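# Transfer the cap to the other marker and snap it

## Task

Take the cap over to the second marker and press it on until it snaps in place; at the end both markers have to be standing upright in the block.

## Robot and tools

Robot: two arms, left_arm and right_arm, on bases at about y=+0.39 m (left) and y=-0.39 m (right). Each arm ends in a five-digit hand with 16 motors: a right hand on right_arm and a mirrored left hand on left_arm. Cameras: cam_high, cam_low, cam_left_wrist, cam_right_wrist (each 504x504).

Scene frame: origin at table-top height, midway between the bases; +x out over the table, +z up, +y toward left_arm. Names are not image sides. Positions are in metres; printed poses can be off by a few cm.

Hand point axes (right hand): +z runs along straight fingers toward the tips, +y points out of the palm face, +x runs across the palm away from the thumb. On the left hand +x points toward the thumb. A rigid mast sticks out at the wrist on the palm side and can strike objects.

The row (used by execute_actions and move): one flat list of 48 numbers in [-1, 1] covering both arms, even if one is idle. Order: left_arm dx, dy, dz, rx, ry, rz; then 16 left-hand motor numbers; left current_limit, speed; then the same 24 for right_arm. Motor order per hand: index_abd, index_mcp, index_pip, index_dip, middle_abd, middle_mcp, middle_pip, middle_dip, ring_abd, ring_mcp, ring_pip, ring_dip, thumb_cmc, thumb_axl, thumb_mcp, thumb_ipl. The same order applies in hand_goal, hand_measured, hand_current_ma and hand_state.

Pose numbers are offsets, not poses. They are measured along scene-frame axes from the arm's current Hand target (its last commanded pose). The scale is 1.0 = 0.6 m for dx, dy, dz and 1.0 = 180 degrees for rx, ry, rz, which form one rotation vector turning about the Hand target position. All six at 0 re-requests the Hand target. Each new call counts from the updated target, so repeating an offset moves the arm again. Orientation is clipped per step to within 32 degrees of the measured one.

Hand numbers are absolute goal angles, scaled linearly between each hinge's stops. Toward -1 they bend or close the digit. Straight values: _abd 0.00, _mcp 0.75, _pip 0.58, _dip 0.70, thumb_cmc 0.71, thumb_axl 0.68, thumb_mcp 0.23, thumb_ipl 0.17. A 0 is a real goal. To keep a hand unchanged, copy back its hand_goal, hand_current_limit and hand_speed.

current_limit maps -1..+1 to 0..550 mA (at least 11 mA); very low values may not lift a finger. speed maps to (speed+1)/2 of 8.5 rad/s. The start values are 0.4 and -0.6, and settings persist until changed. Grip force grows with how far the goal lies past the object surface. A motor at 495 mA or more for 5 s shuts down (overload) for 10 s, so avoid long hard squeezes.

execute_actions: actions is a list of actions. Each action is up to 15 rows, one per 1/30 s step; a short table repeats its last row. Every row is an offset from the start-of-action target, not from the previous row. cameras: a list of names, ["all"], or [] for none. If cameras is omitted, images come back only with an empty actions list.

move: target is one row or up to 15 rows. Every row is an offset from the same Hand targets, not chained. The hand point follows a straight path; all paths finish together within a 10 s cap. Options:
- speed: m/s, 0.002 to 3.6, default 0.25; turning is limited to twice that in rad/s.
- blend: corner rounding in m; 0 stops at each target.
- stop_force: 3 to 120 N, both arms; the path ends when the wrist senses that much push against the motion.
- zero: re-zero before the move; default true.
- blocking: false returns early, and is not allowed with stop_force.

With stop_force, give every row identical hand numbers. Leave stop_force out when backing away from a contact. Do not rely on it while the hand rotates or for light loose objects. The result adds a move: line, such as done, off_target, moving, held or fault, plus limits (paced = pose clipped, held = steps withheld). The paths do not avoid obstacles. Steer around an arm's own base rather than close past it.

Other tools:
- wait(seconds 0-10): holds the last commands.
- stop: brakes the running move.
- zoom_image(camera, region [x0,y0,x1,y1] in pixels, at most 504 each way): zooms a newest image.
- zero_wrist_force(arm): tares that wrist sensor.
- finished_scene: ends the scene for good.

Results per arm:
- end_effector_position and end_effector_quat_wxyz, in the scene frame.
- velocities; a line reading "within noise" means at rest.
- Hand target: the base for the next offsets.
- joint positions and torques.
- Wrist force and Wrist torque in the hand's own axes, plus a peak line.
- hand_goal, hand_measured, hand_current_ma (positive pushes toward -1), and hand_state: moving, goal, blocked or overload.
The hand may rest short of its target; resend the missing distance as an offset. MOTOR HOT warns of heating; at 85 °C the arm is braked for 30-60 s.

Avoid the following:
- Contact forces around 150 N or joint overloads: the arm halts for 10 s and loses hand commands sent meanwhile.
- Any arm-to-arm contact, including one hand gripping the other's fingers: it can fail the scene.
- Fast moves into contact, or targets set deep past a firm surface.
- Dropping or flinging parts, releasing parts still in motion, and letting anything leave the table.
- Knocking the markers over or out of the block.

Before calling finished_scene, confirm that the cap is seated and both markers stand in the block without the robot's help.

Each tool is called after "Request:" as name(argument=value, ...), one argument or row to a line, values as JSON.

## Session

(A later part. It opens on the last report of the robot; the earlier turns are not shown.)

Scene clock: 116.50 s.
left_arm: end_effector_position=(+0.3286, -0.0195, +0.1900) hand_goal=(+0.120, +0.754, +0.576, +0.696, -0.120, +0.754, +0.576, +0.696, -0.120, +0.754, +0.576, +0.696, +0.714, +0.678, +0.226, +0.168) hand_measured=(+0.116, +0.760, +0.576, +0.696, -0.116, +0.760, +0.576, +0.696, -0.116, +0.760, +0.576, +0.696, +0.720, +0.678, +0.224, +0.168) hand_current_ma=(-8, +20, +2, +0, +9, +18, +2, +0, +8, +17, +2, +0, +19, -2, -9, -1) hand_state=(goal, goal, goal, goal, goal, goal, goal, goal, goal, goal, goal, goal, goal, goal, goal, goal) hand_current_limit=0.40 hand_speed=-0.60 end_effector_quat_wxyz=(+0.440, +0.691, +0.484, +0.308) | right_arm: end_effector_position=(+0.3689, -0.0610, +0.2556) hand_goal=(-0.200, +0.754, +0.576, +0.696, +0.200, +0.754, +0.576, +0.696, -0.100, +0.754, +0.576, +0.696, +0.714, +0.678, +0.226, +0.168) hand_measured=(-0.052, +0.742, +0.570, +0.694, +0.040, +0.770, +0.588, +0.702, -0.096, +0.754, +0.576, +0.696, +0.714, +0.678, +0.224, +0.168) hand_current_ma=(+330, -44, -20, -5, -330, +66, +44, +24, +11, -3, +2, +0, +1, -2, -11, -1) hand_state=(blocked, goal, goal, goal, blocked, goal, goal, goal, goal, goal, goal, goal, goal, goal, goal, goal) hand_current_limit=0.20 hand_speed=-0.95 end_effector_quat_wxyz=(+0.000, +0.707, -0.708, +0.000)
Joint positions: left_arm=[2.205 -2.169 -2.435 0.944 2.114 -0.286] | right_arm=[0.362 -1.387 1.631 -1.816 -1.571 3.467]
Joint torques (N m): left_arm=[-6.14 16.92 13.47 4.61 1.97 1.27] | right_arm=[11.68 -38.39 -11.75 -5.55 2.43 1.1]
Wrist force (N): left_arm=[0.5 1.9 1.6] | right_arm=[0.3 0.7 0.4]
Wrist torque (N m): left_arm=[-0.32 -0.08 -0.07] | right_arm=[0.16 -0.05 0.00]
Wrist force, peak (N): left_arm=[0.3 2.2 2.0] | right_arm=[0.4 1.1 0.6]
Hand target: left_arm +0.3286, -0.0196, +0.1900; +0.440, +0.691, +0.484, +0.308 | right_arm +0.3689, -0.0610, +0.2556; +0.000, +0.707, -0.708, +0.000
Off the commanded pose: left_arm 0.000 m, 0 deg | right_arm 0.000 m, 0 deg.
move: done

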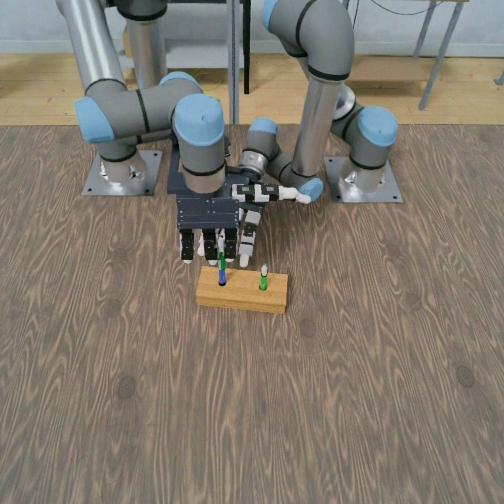

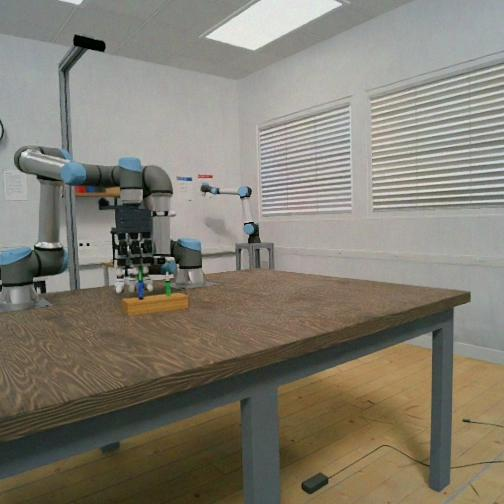

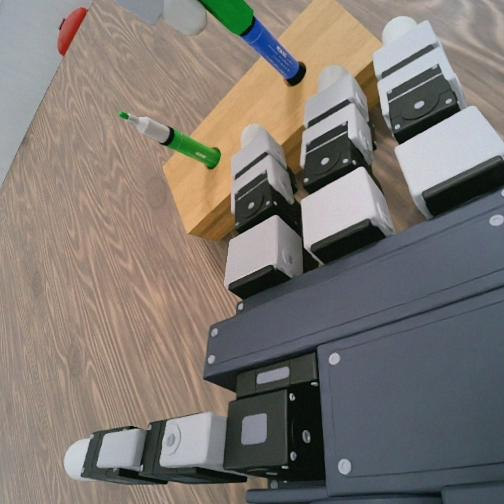

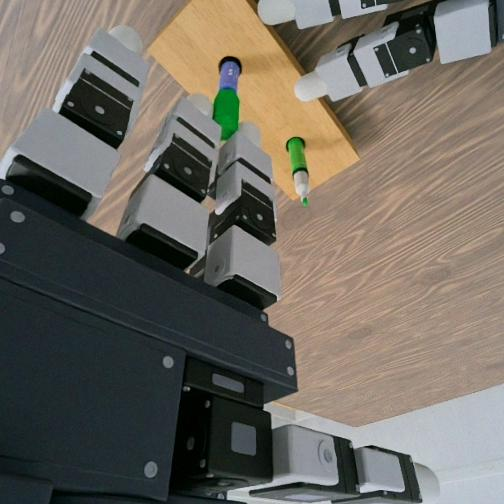

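Request:
move(
  target=[0.094,-0.0408,-0.0172,0,0,0, 0.12,0.754,0.576,0.696,-0.12,0.754,0.576,0.696,-0.12,0.754,0.576,0.696,0.714,0.678,0.226,0.168,0.4,-0.6, 0,0,0,0,0,0, -0.2,0.754,0.576,0.696,0.2,0.754,0.576,0.696,-0.1,0.754,0.576,0.696,0.714,0.678,0.226,0.168,0.2,-0.95],
  speed=0.05,
  stop_force=6,
  cameras=["all"],
)

Request:
zoom_image(
  camera="cam_left_wrist",
  region=[150, 0, 350, 200],
)

Request:
zoom_image(
  camera="cam_high",
  region=[180, 220, 280, 320],
)

Request:
zoom_image(
  camera="cam_low",
  region=[100, 230, 190, 320],
)

Scene clock: 122.13 s.
left_arm: end_effector_position=(+0.3850, -0.0440, +0.1797) hand_goal=(+0.120, +0.754, +0.576, +0.696, -0.120, +0.754, +0.576, +0.696, -0.120, +0.754, +0.576, +0.696, +0.714, +0.678, +0.226, +0.168) hand_measured=(+0.116, +0.760, +0.576, +0.696, -0.116, +0.760, +0.576, +0.696, -0.116, +0.760, +0.576, +0.696, +0.720, +0.678, +0.224, +0.168) hand_current_ma=(-8, +20, +2, +0, +9, +19, +2, +0, +8, +18, +2, +0, +19, -2, -9, -1) hand_state=(goal, goal, goal, goal, goal, goal, goal, goal, goal, goal, goal, goal, goal, goal, goal, goal) hand_current_limit=0.40 hand_speed=-0.60 end_effector_quat_wxyz=(+0.440, +0.691, +0.484, +0.308) | right_arm: end_effector_position=(+0.3689, -0.0610, +0.2556) hand_goal=(-0.200, +0.754, +0.576, +0.696, +0.200, +0.754, +0.576, +0.696, -0.100, +0.754, +0.576, +0.696, +0.714, +0.678, +0.226, +0.168) hand_measured=(-0.052, +0.742, +0.570, +0.694, +0.040, +0.770, +0.588, +0.702, -0.096, +0.754, +0.576, +0.696, +0.714, +0.678, +0.224, +0.168) hand_current_ma=(+330, -44, -20, -5, -330, +66, +44, +24, +11, -3, +2, +0, +1, -2, -11, -1) hand_state=(blocked, goal, goal, goal, blocked, goal, goal, goal, goal, goal, goal, goal, goal, goal, goal, goal) hand_current_limit=0.20 hand_speed=-0.95 end_effector_quat_wxyz=(+0.000, +0.707, -0.708, +0.000)
Joint positions: left_arm=[2.289 -2.228 -2.313 0.904 2.04 -0.24] | right_arm=[0.362 -1.387 1.631 -1.816 -1.571 3.467]
Joint torques (N m): left_arm=[6.51 19.49 15.07 0.45 -1.43 1.35] | right_arm=[12.17 -38.53 -11.77 -5.54 2.29 1.1]
Wrist force (N): left_arm=[0.3 1.5 1.5] | right_arm=[0.3 0.4 0.5]
Wrist torque (N m): left_arm=[-0.34 -0.06 -0.07] | right_arm=[0.10 -0.05 -0.02]
Wrist force, peak (N): left_arm=[0.7 2.2 2.0] | right_arm=[0.4 1.0 0.6]
Hand target: left_arm +0.3850, -0.0440, +0.1797; +0.440, +0.691, +0.484, +0.308 | right_arm +0.3689, -0.0610, +0.2556; +0.000, +0.707, -0.708, +0.000
Off the commanded pose: left_arm 0.000 m, 0 deg | right_arm 0.000 m, 0 deg.
move: done

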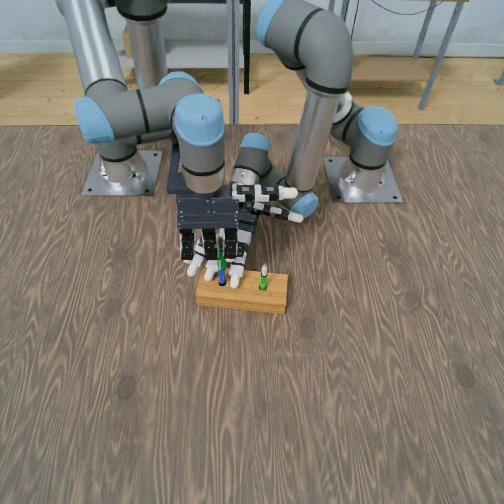

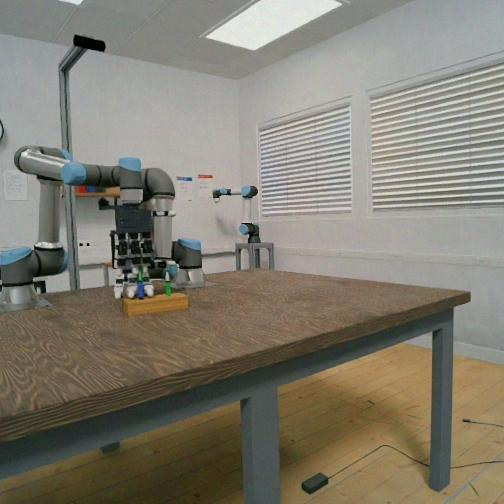

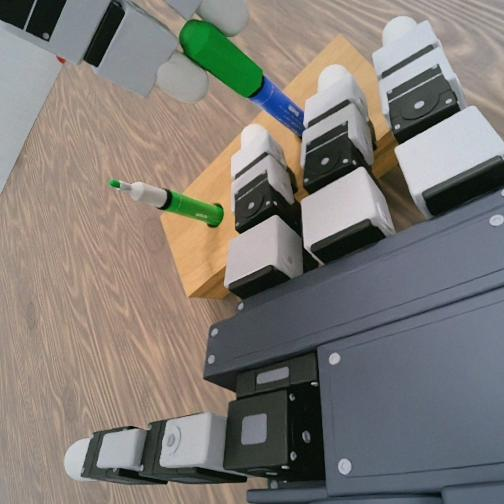

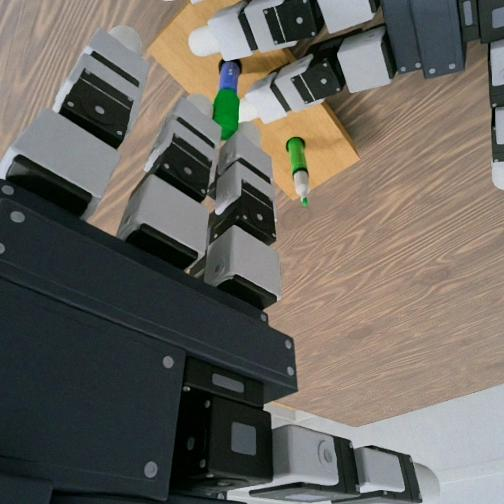

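Scaled by 2.520.

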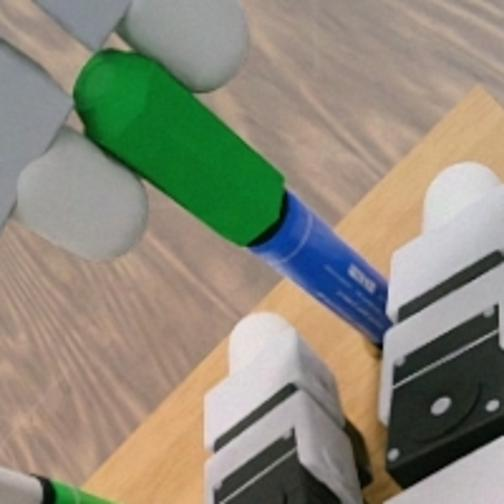

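Scaled by 5.040.

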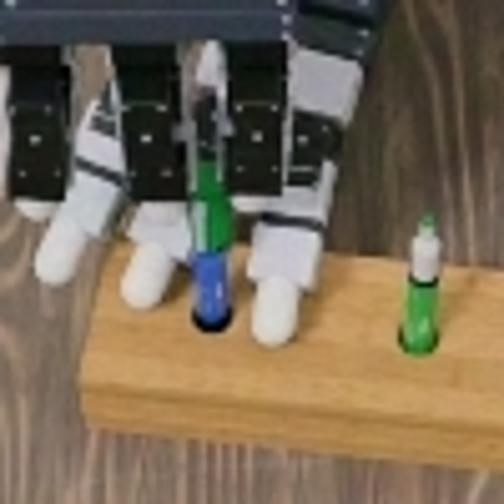

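Scaled by 5.600.

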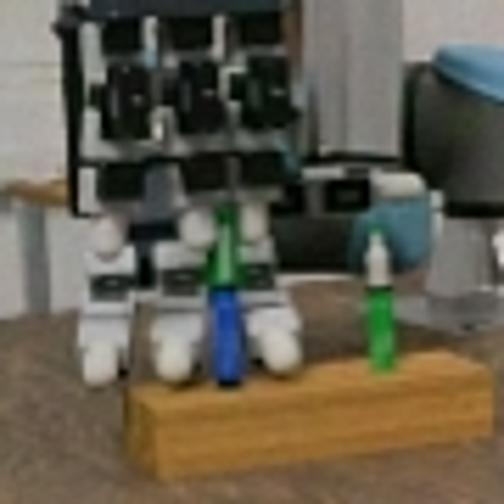

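Request:
move(
  target=[0,0,0,0,0,0, -0.13,0.754,0.576,0.696,0.13,0.754,0.576,0.696,-0.12,0.754,0.576,0.696,0.714,0.678,0.226,0.168,-0.2,-0.93, 0,0,0,0,0,0, -0.2,0.754,0.576,0.696,0.2,0.754,0.576,0.696,-0.1,0.754,0.576,0.696,0.714,0.678,0.226,0.168,0.2,-0.95],
  speed=0.05,
  cameras=["cam_high","cam_low","cam_left_wrist"],
)

Request:
zoom_image(
  camera="cam_left_wrist",
  region=[150, 0, 350, 200],
)

Request:
zoom_image(
  camera="cam_high",
  region=[180, 220, 280, 320],
)

Request:
zoom_image(
  camera="cam_low",
  region=[100, 230, 190, 320],
)

Scene clock: 123.83 s.
left_arm: end_effector_position=(+0.3850, -0.0440, +0.1797) hand_goal=(-0.130, +0.754, +0.576, +0.696, +0.130, +0.754, +0.576, +0.696, -0.120, +0.754, +0.576, +0.696, +0.714, +0.678, +0.226, +0.168) hand_measured=(-0.054, +0.760, +0.576, +0.696, +0.054, +0.760, +0.576, +0.696, -0.116, +0.760, +0.576, +0.696, +0.720, +0.678, +0.224, +0.168) hand_current_ma=(+220, +20, +2, +0, -220, +19, +2, +0, +8, +18, +2, +0, +19, -2, -9, -1) hand_state=(moving, goal, goal, goal, moving, goal, goal, goal, goal, goal, goal, goal, goal, goal, goal, goal) hand_current_limit=-0.20 hand_speed=-0.93 end_effector_quat_wxyz=(+0.440, +0.691, +0.484, +0.308) | right_arm: end_effector_position=(+0.3689, -0.0610, +0.2556) hand_goal=(-0.200, +0.754, +0.576, +0.696, +0.200, +0.754, +0.576, +0.696, -0.100, +0.754, +0.576, +0.696, +0.714, +0.678, +0.226, +0.168) hand_measured=(-0.052, +0.742, +0.570, +0.694, +0.040, +0.770, +0.588, +0.702, -0.096, +0.754, +0.576, +0.696, +0.714, +0.678, +0.224, +0.168) hand_current_ma=(+330, -44, -20, -5, -330, +66, +44, +24, +11, -3, +2, +0, +1, -2, -11, -1) hand_state=(blocked, goal, goal, goal, blocked, goal, goal, goal, goal, goal, goal, goal, goal, goal, goal, goal) hand_current_limit=0.20 hand_speed=-0.95 end_effector_quat_wxyz=(+0.000, +0.707, -0.708, +0.000)
Joint positions: left_arm=[2.289 -2.228 -2.313 0.904 2.04 -0.24] | right_arm=[0.362 -1.387 1.631 -1.816 -1.571 3.467]
Joint torques (N m): left_arm=[6.77 20.69 15.22 0.4 -1.36 1.47] | right_arm=[10.13 -37.17 -12.44 -5.57 2.2 1.24]
Wrist force (N): left_arm=[0.3 1.7 1.8] | right_arm=[0.4 0.7 0.3]
Wrist torque (N m): left_arm=[-0.35 -0.05 -0.08] | right_arm=[0.16 -0.07 0.01]
Wrist force, peak (N): left_arm=[0.2 1.7 1.8] | right_arm=[0.1 1.0 0.4]
Hand target: left_arm +0.3850, -0.0440, +0.1797; +0.440, +0.691, +0.484, +0.308 | right_arm +0.3689, -0.0610, +0.2556; +0.000, +0.707, -0.708, +0.000
Off the commanded pose: left_arm 0.000 m, 0 deg | right_arm 0.000 m, 0 deg.
move: done
Images, in order (width x height): cam_high 504x504, cam_low 504x504, cam_left_wrist 504x504.

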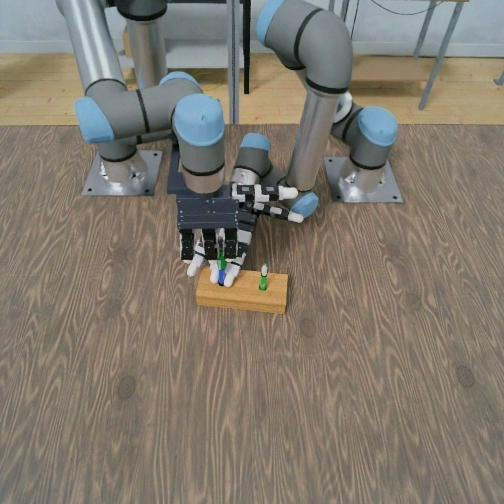

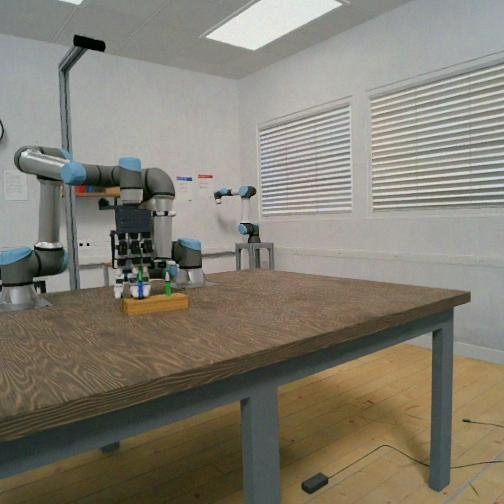

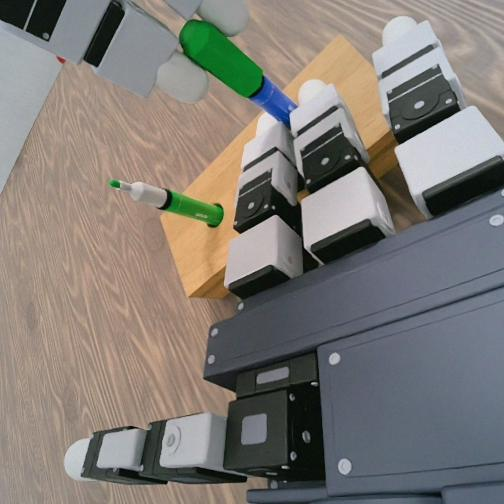

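Scaled by 2.520.

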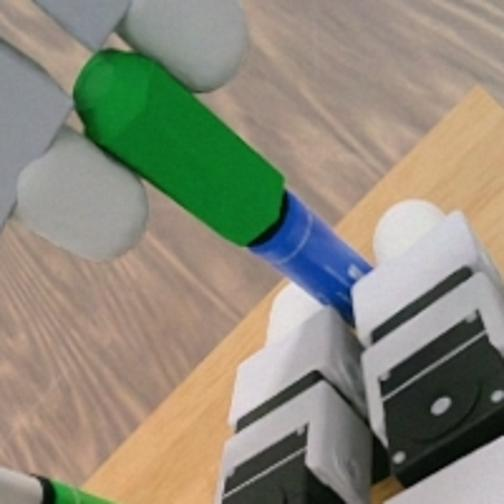

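Scaled by 5.040.

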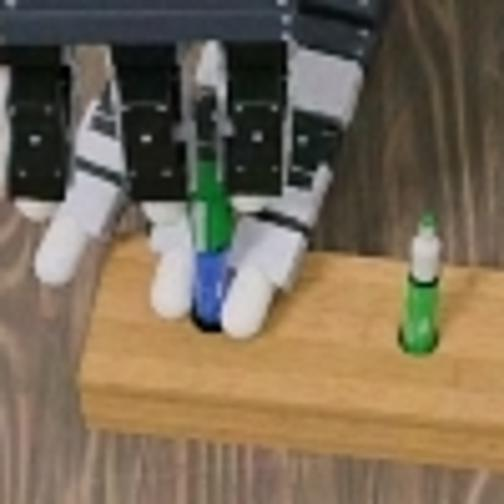

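Scaled by 5.600.

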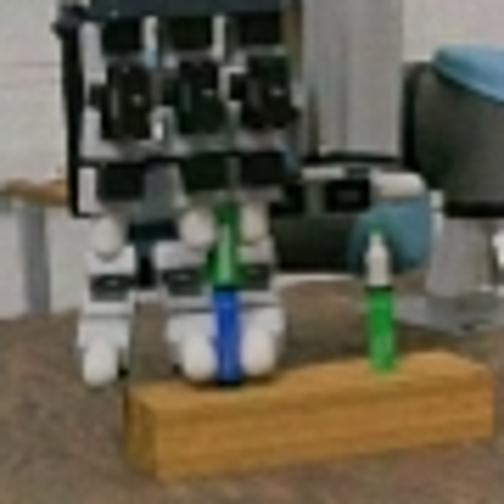

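Request:
move(
  target=[0,0,0,0,0,0, -0.3,0.754,0.576,0.696,0.3,0.754,0.576,0.696,-0.12,0.754,0.576,0.696,0.714,0.678,0.226,0.168,0.75,-0.9, 0,0,0,0,0,0, -0.3,0.754,0.576,0.696,0.3,0.754,0.576,0.696,-0.1,0.754,0.576,0.696,0.714,0.678,0.226,0.168,0.75,-0.9],
  speed=0.05,
)

Request:
move(
  target=[0,0,0,0,0,0, -0.3,0.754,0.576,0.696,0.3,0.754,0.576,0.696,-0.12,0.754,0.576,0.696,0.714,0.678,0.226,0.168,0.75,-0.9, 0,0,0.0167,0,0,0, -0.3,0.754,0.576,0.696,0.3,0.754,0.576,0.696,-0.1,0.754,0.576,0.696,0.714,0.678,0.226,0.168,0.75,-0.9],
  speed=0.02,
  cameras=["cam_high","cam_low","cam_left_wrist","cam_right_wrist"],
)

Request:
zoom_image(
  camera="cam_left_wrist",
  region=[150, 0, 350, 200],
)

Request:
zoom_image(
  camera="cam_high",
  region=[180, 220, 280, 320],
)

Request:
zoom_image(
  camera="cam_low",
  region=[100, 230, 190, 320],
)

Scene clock: 125.47 s.
left_arm: end_effector_position=(+0.3850, -0.0440, +0.1797) hand_goal=(-0.300, +0.754, +0.576, +0.696, +0.300, +0.754, +0.576, +0.696, -0.120, +0.754, +0.576, +0.696, +0.714, +0.678, +0.226, +0.168) hand_measured=(-0.058, +0.760, +0.576, +0.696, +0.058, +0.760, +0.576, +0.696, -0.116, +0.760, +0.576, +0.696, +0.720, +0.678, +0.224, +0.168) hand_current_ma=(+480, +20, +2, +0, -481, +19, +2, +0, +8, +18, +2, +0, +19, -2, -9, -1) hand_state=(blocked, goal, goal, goal, blocked, goal, goal, goal, goal, goal, goal, goal, goal, goal, goal, goal) hand_current_limit=0.75 hand_speed=-0.90 end_effector_quat_wxyz=(+0.440, +0.691, +0.484, +0.308) | right_arm: end_effector_position=(+0.3689, -0.0610, +0.2556) hand_goal=(-0.300, +0.754, +0.576, +0.696, +0.300, +0.754, +0.576, +0.696, -0.100, +0.754, +0.576, +0.696, +0.714, +0.678, +0.226, +0.168) hand_measured=(-0.054, +0.742, +0.570, +0.694, +0.040, +0.770, +0.588, +0.702, -0.096, +0.754, +0.576, +0.696, +0.714, +0.678, +0.224, +0.168) hand_current_ma=(+481, -44, -20, -5, -481, +66, +44, +24, +11, -3, +2, +0, +1, -2, -11, -1) hand_state=(blocked, goal, goal, goal, blocked, goal, goal, goal, goal, goal, goal, goal, goal, goal, goal, goal) hand_current_limit=0.75 hand_speed=-0.90 end_effector_quat_wxyz=(+0.000, +0.707, -0.708, +0.000)
Joint positions: left_arm=[2.289 -2.228 -2.313 0.904 2.04 -0.24] | right_arm=[0.362 -1.387 1.631 -1.816 -1.571 3.467]
Joint torques (N m): left_arm=[5.94 21.22 16.13 0.59 -1.27 1.42] | right_arm=[10.4 -37.53 -11.65 -5.45 2.21 1.16]
Wrist force (N): left_arm=[0.4 1.6 1.8] | right_arm=[0.1 1.0 0.4]
Wrist torque (N m): left_arm=[-0.35 -0.06 -0.06] | right_arm=[0.17 -0.04 -0.01]
Wrist force, peak (N): left_arm=[0.5 1.8 1.8] | right_arm=[0.1 1.0 0.6]
Hand target: left_arm +0.3850, -0.0440, +0.1797; +0.440, +0.691, +0.484, +0.308 | right_arm +0.3689, -0.0610, +0.2556; +0.000, +0.707, -0.708, +0.000
Off the commanded pose: left_arm 0.000 m, 0 deg | right_arm 0.000 m, 0 deg.
move: done

Scene clock: 126.33 s.
left_arm: end_effector_position=(+0.3850, -0.0441, +0.1797) hand_goal=(-0.300, +0.754, +0.576, +0.696, +0.300, +0.754, +0.576, +0.696, -0.120, +0.754, +0.576, +0.696, +0.714, +0.678, +0.226, +0.168) hand_measured=(-0.060, +0.740, +0.566, +0.692, +0.060, +0.740, +0.566, +0.692, -0.116, +0.760, +0.576, +0.696, +0.720, +0.678, +0.224, +0.168) hand_current_ma=(+481, -48, -35, -10, -481, -48, -32, -12, +8, +18, +2, +0, +19, -2, -9, -1) hand_state=(blocked, goal, goal, goal, blocked, goal, goal, goal, goal, goal, goal, goal, goal, goal, goal, goal) hand_current_limit=0.75 hand_speed=-0.90 end_effector_quat_wxyz=(+0.440, +0.691, +0.484, +0.308) | right_arm: end_effector_position=(+0.3689, -0.0610, +0.2656) hand_goal=(-0.300, +0.754, +0.576, +0.696, +0.300, +0.754, +0.576, +0.696, -0.100, +0.754, +0.576, +0.696, +0.714, +0.678, +0.226, +0.168) hand_measured=(-0.056, +0.744, +0.570, +0.694, +0.040, +0.770, +0.588, +0.702, -0.096, +0.754, +0.576, +0.696, +0.714, +0.678, +0.224, +0.168) hand_current_ma=(+481, -42, -20, -5, -481, +66, +44, +24, +11, -3, +2, +0, +1, -2, -11, -1) hand_state=(blocked, goal, goal, goal, blocked, goal, goal, goal, goal, goal, goal, goal, goal, goal, goal, goal) hand_current_limit=0.75 hand_speed=-0.90 end_effector_quat_wxyz=(+0.000, +0.707, -0.708, +0.000)
Joint positions: left_arm=[2.289 -2.228 -2.313 0.904 2.04 -0.24] | right_arm=[0.362 -1.392 1.612 -1.791 -1.571 3.467]
Joint torques (N m): left_arm=[6.53 20.29 13.66 0.46 -1.38 1.26] | right_arm=[10.49 -40.17 -33.36 -0.29 2.59 1.2]
Wrist force (N): left_arm=[0.8 4.1 -2.4] | right_arm=[0.6 -0.2 4.9]
Wrist torque (N m): left_arm=[-0.25 0.03 -0.04] | right_arm=[-0.17 0.03 0.03]
Wrist force, peak (N): left_arm=[1.1 4.6 -2.2] | right_arm=[0.8 0.0 5.2]
Hand target: left_arm +0.3850, -0.0440, +0.1797; +0.440, +0.691, +0.484, +0.308 | right_arm +0.3689, -0.0610, +0.2657; +0.000, +0.707, -0.708, +0.000
Off the commanded pose: left_arm 0.000 m, 0 deg | right_arm 0.000 m, 0 deg.
move: done

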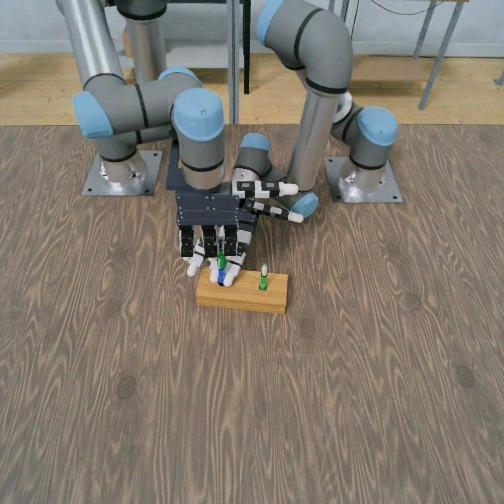

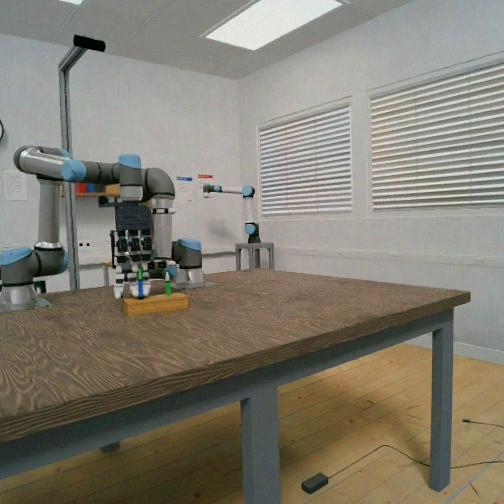

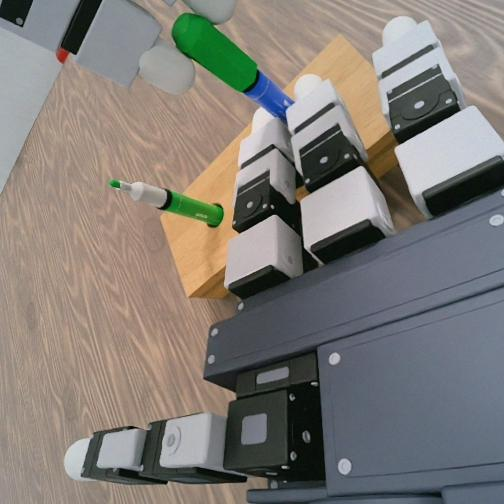

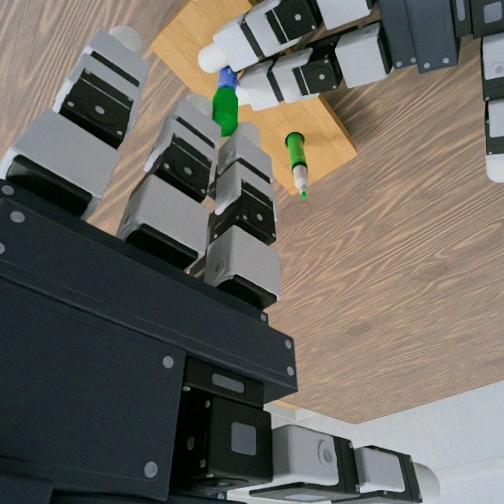

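Scaled by 2.520.

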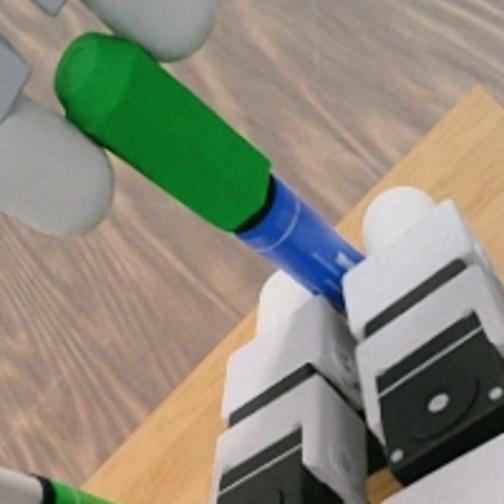

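Scaled by 5.040.

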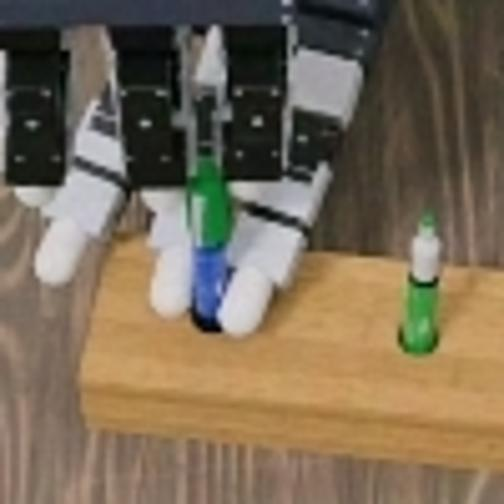

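Scaled by 5.600.

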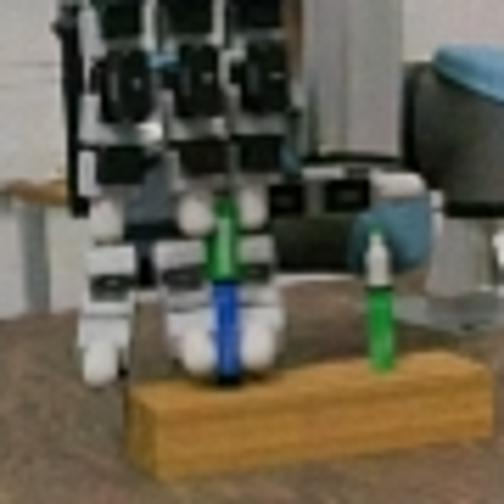

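Request:
move(
  target=[0,0,0,0,0,0, -0.3,0.754,0.576,0.696,0.3,0.754,0.576,0.696,-0.12,0.754,0.576,0.696,0.714,0.678,0.226,0.168,0.75,-0.9, 0,0,0.015,0,0,0, -0.3,0.754,0.576,0.696,0.3,0.754,0.576,0.696,-0.1,0.754,0.576,0.696,0.714,0.678,0.226,0.168,1.0,-0.9],
  speed=0.02,
  cameras=["cam_high","cam_low","cam_left_wrist","cam_right_wrist"],
)

Request:
execute_actions(
  actions=[
    [[0,0,0,0,0,0, -0.3,0.754,0.576,0.696,0.3,0.754,0.576,0.696,-0.12,0.754,0.576,0.696,0.714,0.678,0.226,0.168,0.5,-0.9, 0,0,0,0,0,0, -0.3,0.754,0.576,0.696,0.3,0.754,0.576,0.696,-0.1,0.754,0.576,0.696,0.714,0.678,0.226,0.168,0.6,-0.9]],
  ],
)

Request:
zoom_image(
  camera="cam_left_wrist",
  region=[150, 0, 350, 200],
)

Request:
zoom_image(
  camera="cam_low",
  region=[100, 230, 190, 320],
)

Scene clock: 130.47 s.
left_arm: end_effector_position=(+0.3850, -0.0440, +0.1797) hand_goal=(-0.300, +0.754, +0.576, +0.696, +0.300, +0.754, +0.576, +0.696, -0.120, +0.754, +0.576, +0.696, +0.714, +0.678, +0.226, +0.168) hand_measured=(-0.060, +0.756, +0.572, +0.692, +0.060, +0.758, +0.574, +0.692, -0.116, +0.760, +0.576, +0.696, +0.720, +0.678, +0.224, +0.168) hand_current_ma=(+481, +7, -12, -12, -481, +11, -6, -12, +8, +18, +2, +0, +19, -2, -9, -1) hand_state=(blocked, goal, goal, goal, blocked, goal, goal, goal, goal, goal, goal, goal, goal, goal, goal, goal) hand_current_limit=0.75 hand_speed=-0.90 end_effector_quat_wxyz=(+0.440, +0.691, +0.484, +0.308) | right_arm: end_effector_position=(+0.3689, -0.0610, +0.2747) hand_goal=(-0.300, +0.754, +0.576, +0.696, +0.300, +0.754, +0.576, +0.696, -0.100, +0.754, +0.576, +0.696, +0.714, +0.678, +0.226, +0.168) hand_measured=(-0.112, +0.736, +0.566, +0.692, +0.054, +0.770, +0.588, +0.702, -0.096, +0.754, +0.576, +0.696, +0.714, +0.678, +0.224, +0.168) hand_current_ma=(+548, -77, -40, -13, -550, +67, +44, +24, +11, -3, +2, +0, +1, -2, -11, -1) hand_state=(blocked, goal, goal, goal, blocked, goal, goal, goal, goal, goal, goal, goal, goal, goal, goal, goal) hand_current_limit=1.00 hand_speed=-0.90 end_effector_quat_wxyz=(+0.000, +0.707, -0.708, +0.000)
Joint positions: left_arm=[2.289 -2.228 -2.313 0.904 2.04 -0.24] | right_arm=[0.362 -1.396 1.594 -1.768 -1.571 3.467]
Joint torques (N m): left_arm=[5.3 20.73 5.74 0.72 -1.15 0.67] | right_arm=[9.16 -37.85 -32.23 0.13 2.35 1.17]
Wrist force (N): left_arm=[0.1 1.8 2.3] | right_arm=[0.2 0.8 0.7]
Wrist torque (N m): left_arm=[-0.44 -0.09 -0.09] | right_arm=[0.10 -0.08 0.02]
Wrist force, peak (N): left_arm=[0.9 5.2 -2.5] | right_arm=[0.4 0.2 5.5]
Hand target: left_arm +0.3850, -0.0440, +0.1797; +0.440, +0.691, +0.484, +0.308 | right_arm +0.3689, -0.0610, +0.2747; +0.000, +0.707, -0.708, +0.000
Off the commanded pose: left_arm 0.000 m, 0 deg | right_arm 0.000 m, 0 deg.
move: done

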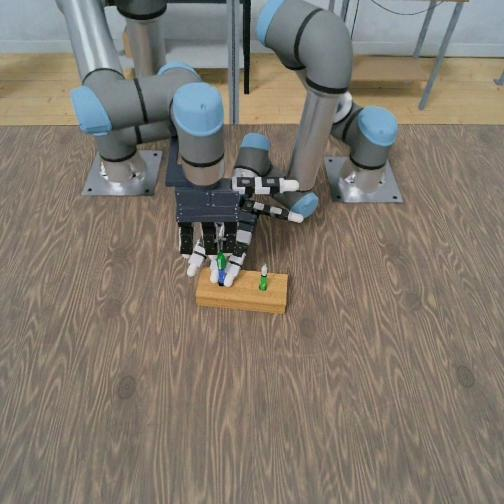

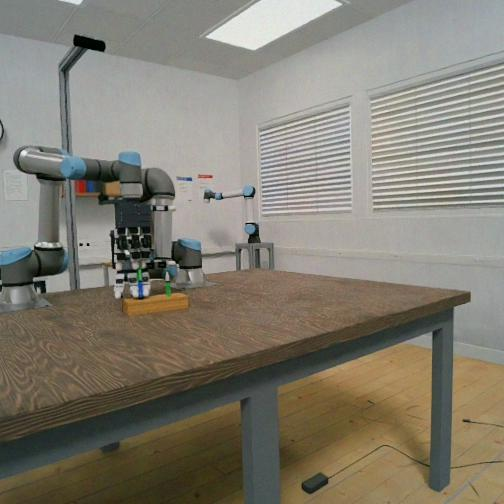

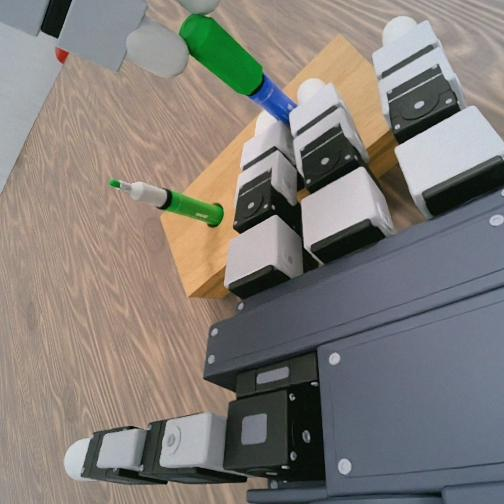

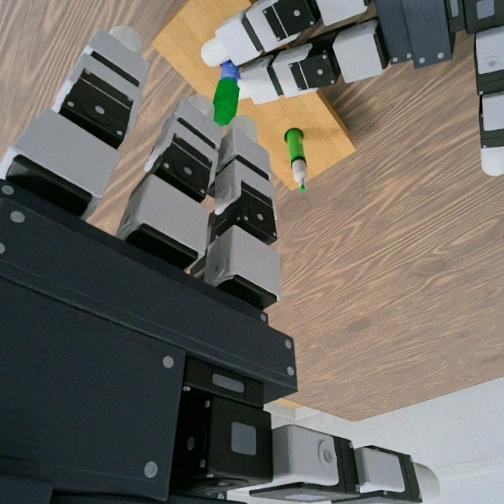

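Scene clock: 131.17 s.
left_arm: end_effector_position=(+0.3850, -0.0440, +0.1797) hand_goal=(-0.300, +0.754, +0.576, +0.696, +0.300, +0.754, +0.576, +0.696, -0.120, +0.754, +0.576, +0.696, +0.714, +0.678, +0.226, +0.168) hand_measured=(-0.060, +0.756, +0.572, +0.692, +0.060, +0.758, +0.574, +0.692, -0.116, +0.760, +0.576, +0.696, +0.720, +0.678, +0.224, +0.168) hand_current_ma=(+413, +7, -12, -12, -412, +11, -6, -12, +8, +18, +2, +0, +19, -2, -9, -1) hand_state=(blocked, goal, goal, goal, blocked, goal, goal, goal, goal, goal, goal, goal, goal, goal, goal, goal) hand_current_limit=0.50 hand_speed=-0.90 end_effector_quat_wxyz=(+0.440, +0.691, +0.484, +0.308) | right_arm: end_effector_position=(+0.3689, -0.0610, +0.2747) hand_goal=(-0.300, +0.754, +0.576, +0.696, +0.300, +0.754, +0.576, +0.696, -0.100, +0.754, +0.576, +0.696, +0.714, +0.678, +0.226, +0.168) hand_measured=(-0.112, +0.736, +0.566, +0.692, +0.054, +0.770, +0.588, +0.702, -0.096, +0.754, +0.576, +0.696, +0.714, +0.678, +0.224, +0.168) hand_current_ma=(+440, -77, -40, -13, -440, +67, +44, +24, +11, -3, +2, +0, +1, -2, -11, -1) hand_state=(blocked, goal, goal, goal, blocked, goal, goal, goal, goal, goal, goal, goal, goal, goal, goal, goal) hand_current_limit=0.60 hand_speed=-0.90 end_effector_quat_wxyz=(+0.000, +0.707, -0.708, +0.000)
Joint positions: left_arm=[2.289 -2.228 -2.313 0.904 2.04 -0.24] | right_arm=[0.362 -1.396 1.593 -1.768 -1.571 3.467]
Joint torques (N m): left_arm=[5.69 21.58 5.5 0.73 -1.23 0.61] | right_arm=[8.89 -36.01 -32.48 0.13 1.7 1.04]
Wrist force (N): left_arm=[0.2 1.9 2.5] | right_arm=[-0.1 0.8 0.5]
Wrist torque (N m): left_arm=[-0.46 -0.09 -0.08] | right_arm=[0.11 -0.04 -0.01]
Wrist force, peak (N): left_arm=[0.4 2.3 2.3] | right_arm=[-0.1 0.9 0.7]
Hand target: left_arm +0.3850, -0.0440, +0.1797; +0.440, +0.691, +0.484, +0.308 | right_arm +0.3689, -0.0610, +0.2747; +0.000, +0.707, -0.708, +0.000
Off the commanded pose: left_arm 0.000 m, 0 deg | right_arm 0.000 m, 0 deg.

Scaled by 2.520.
This view is cut from an older image: the scene may have changed since it was taken.

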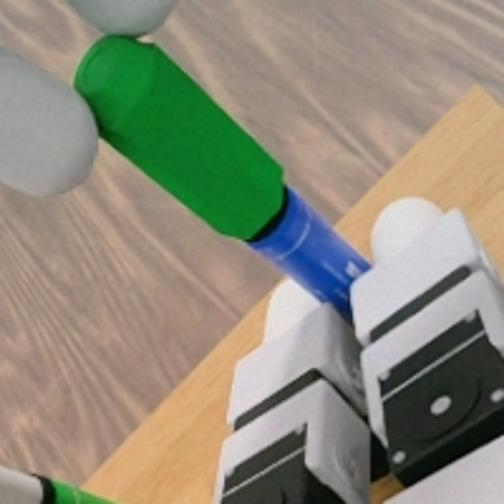

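Scaled by 5.600.
This view is cut from an older image: the scene may have changed since it was taken.

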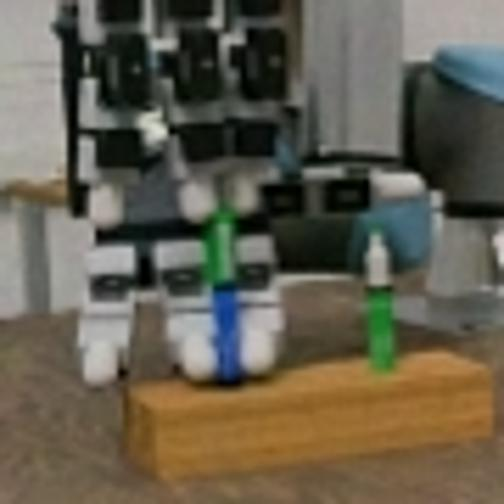

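Request:
move(
  target=[
    [0,0,0,0,0,0, -0.3,0.754,0.576,0.696,0.3,0.754,0.576,0.696,-0.12,0.754,0.576,0.696,0.714,0.678,0.226,0.168,0.5,-0.9, 0,0,0,0,0,0, 0.12,0.754,0.576,0.696,-0.12,0.754,0.576,0.696,-0.12,0.754,0.576,0.696,0.714,0.678,0.226,0.168,0.3,-0.85],
    [0,0,-0.015,0,0,0, -0.3,0.754,0.576,0.696,0.3,0.754,0.576,0.696,-0.12,0.754,0.576,0.696,0.714,0.678,0.226,0.168,0.5,-0.9, 0,0,0.0667,0,0,0, 0.12,0.754,0.576,0.696,-0.12,0.754,0.576,0.696,-0.12,0.754,0.576,0.696,0.714,0.678,0.226,0.168,0.3,-0.85],
    [0,0,-0.015,0,0,0, -0.3,0.754,0.576,0.696,0.3,0.754,0.576,0.696,-0.12,0.754,0.576,0.696,0.714,0.678,0.226,0.168,0.5,-0.9, 0.115,-0.002,0.0667,0,0,0, 0.2,0.754,-0.591,0.696,-0.2,0.754,-0.591,0.696,-0.2,0.754,0.576,0.696,0.714,0.678,0.226,0.168,0.3,-0.75],
  ],
  speed=[0.06,0.06,0.1],
  cameras=["all"],
)

Request:
zoom_image(
  camera="cam_left_wrist",
  region=[150, 0, 350, 200],
)

Request:
zoom_image(
  camera="cam_high",
  region=[170, 200, 290, 320],
)

Request:
zoom_image(
  camera="cam_low",
  region=[90, 210, 200, 320],
)

Scene clock: 153.23 s.
left_arm: end_effector_position=(+0.3850, -0.0440, +0.1707) hand_goal=(-0.300, +0.754, +0.576, +0.696, +0.300, +0.754, +0.576, +0.696, -0.120, +0.754, +0.576, +0.696, +0.714, +0.678, +0.226, +0.168) hand_measured=(-0.060, +0.742, +0.574, +0.694, +0.060, +0.742, +0.576, +0.694, -0.116, +0.742, +0.576, +0.696, +0.720, +0.678, +0.224, +0.168) hand_current_ma=(+412, -38, -5, -7, -412, -39, -2, -4, +8, -41, -2, +0, +19, -2, -9, -1) hand_state=(blocked, goal, goal, goal, blocked, goal, goal, goal, goal, goal, goal, goal, goal, goal, goal, goal) hand_current_limit=0.50 hand_speed=-0.90 end_effector_quat_wxyz=(+0.440, +0.691, +0.484, +0.308) | right_arm: end_effector_position=(+0.4379, -0.0622, +0.3147) hand_goal=(+0.200, +0.754, -0.590, +0.696, -0.200, +0.754, -0.590, +0.696, -0.200, +0.754, +0.576, +0.696, +0.714, +0.678, +0.226, +0.168) hand_measured=(+0.196, +0.752, -0.582, +0.694, -0.196, +0.754, -0.582, +0.698, -0.196, +0.754, +0.576, +0.696, +0.714, +0.678, +0.224, +0.168) hand_current_ma=(-12, -4, +29, -7, +13, +3, +29, +9, +14, -3, +2, +0, +1, -2, -12, -1) hand_state=(goal, goal, goal, goal, goal, goal, goal, goal, goal, goal, goal, goal, goal, goal, goal, goal) hand_current_limit=0.30 hand_speed=-0.75 end_effector_quat_wxyz=(+0.000, +0.707, -0.708, +0.000)
Joint positions: left_arm=[2.289 -2.257 -2.309 0.929 2.04 -0.24] | right_arm=[0.325 -1.266 1.327 -1.632 -1.571 3.429]
Joint torques (N m): left_arm=[3.44 17.94 13.98 2.5 -0.66 1.14] | right_arm=[-10.14 -24 -32.27 -0.06 -2.48 -1.48]
Wrist force (N): left_arm=[0.2 7.9 -4.8] | right_arm=[-0.2 0.2 0.2]
Wrist torque (N m): left_arm=[0.00 -0.23 -0.24] | right_arm=[0.17 0.02 0.05]
Wrist force, peak (N): left_arm=[0.1 8.3 -4.9] | right_arm=[-0.2 1.2 0.6]
Hand target: left_arm +0.3850, -0.0440, +0.1707; +0.440, +0.691, +0.484, +0.308 | right_arm +0.4379, -0.0622, +0.3147; +0.000, +0.707, -0.708, +0.000
Off the commanded pose: left_arm 0.000 m, 0 deg | right_arm 0.000 m, 0 deg.
move: done

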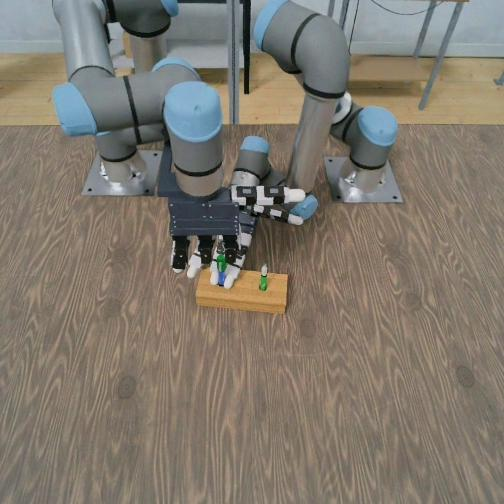

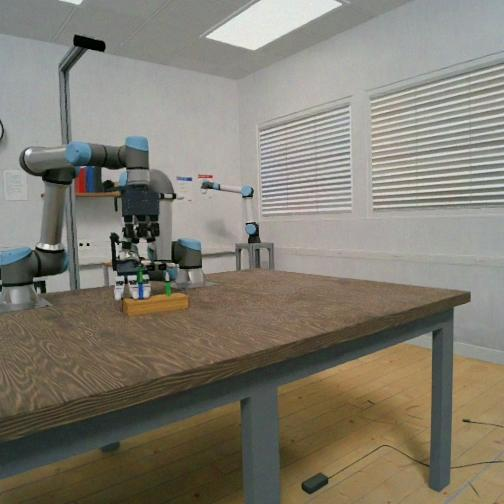

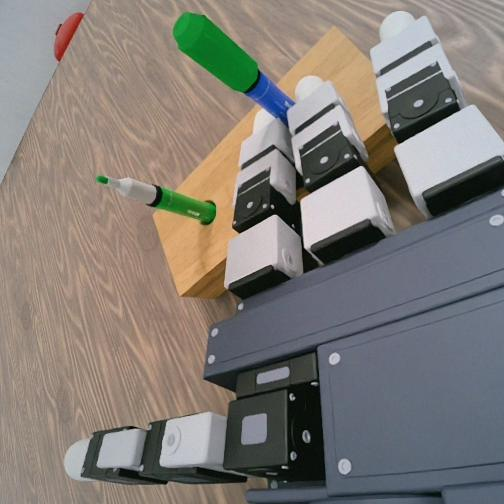

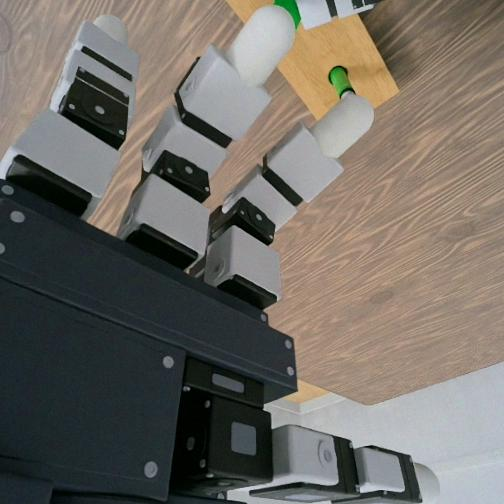

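Scaled by 2.520.

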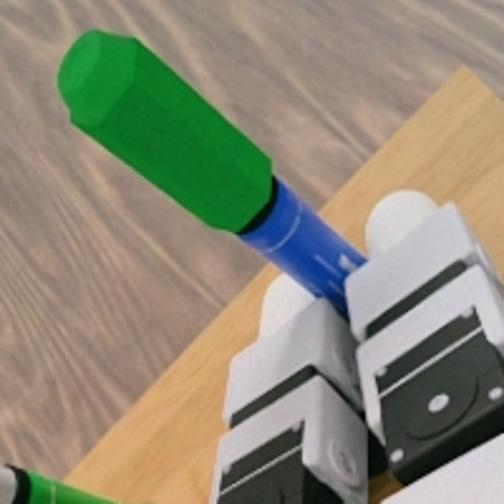

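Scaled by 4.200.

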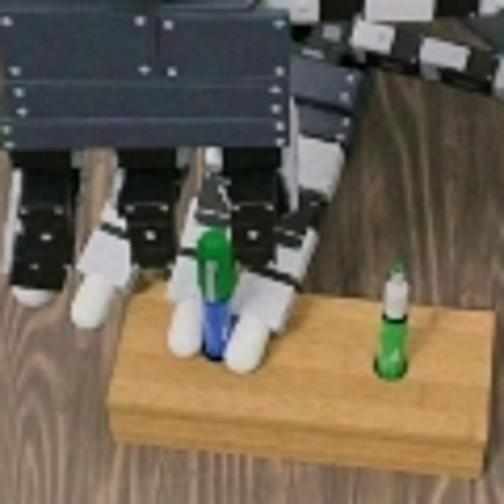

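Scaled by 4.582.

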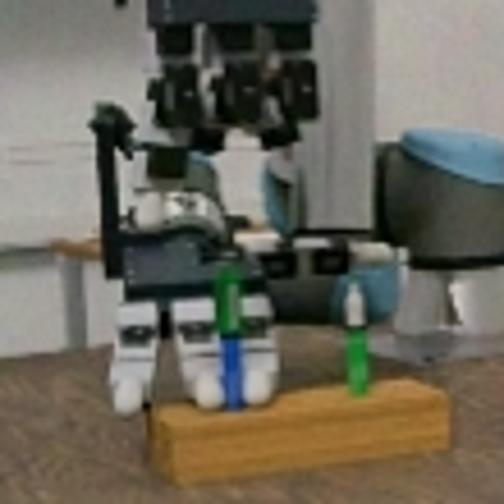

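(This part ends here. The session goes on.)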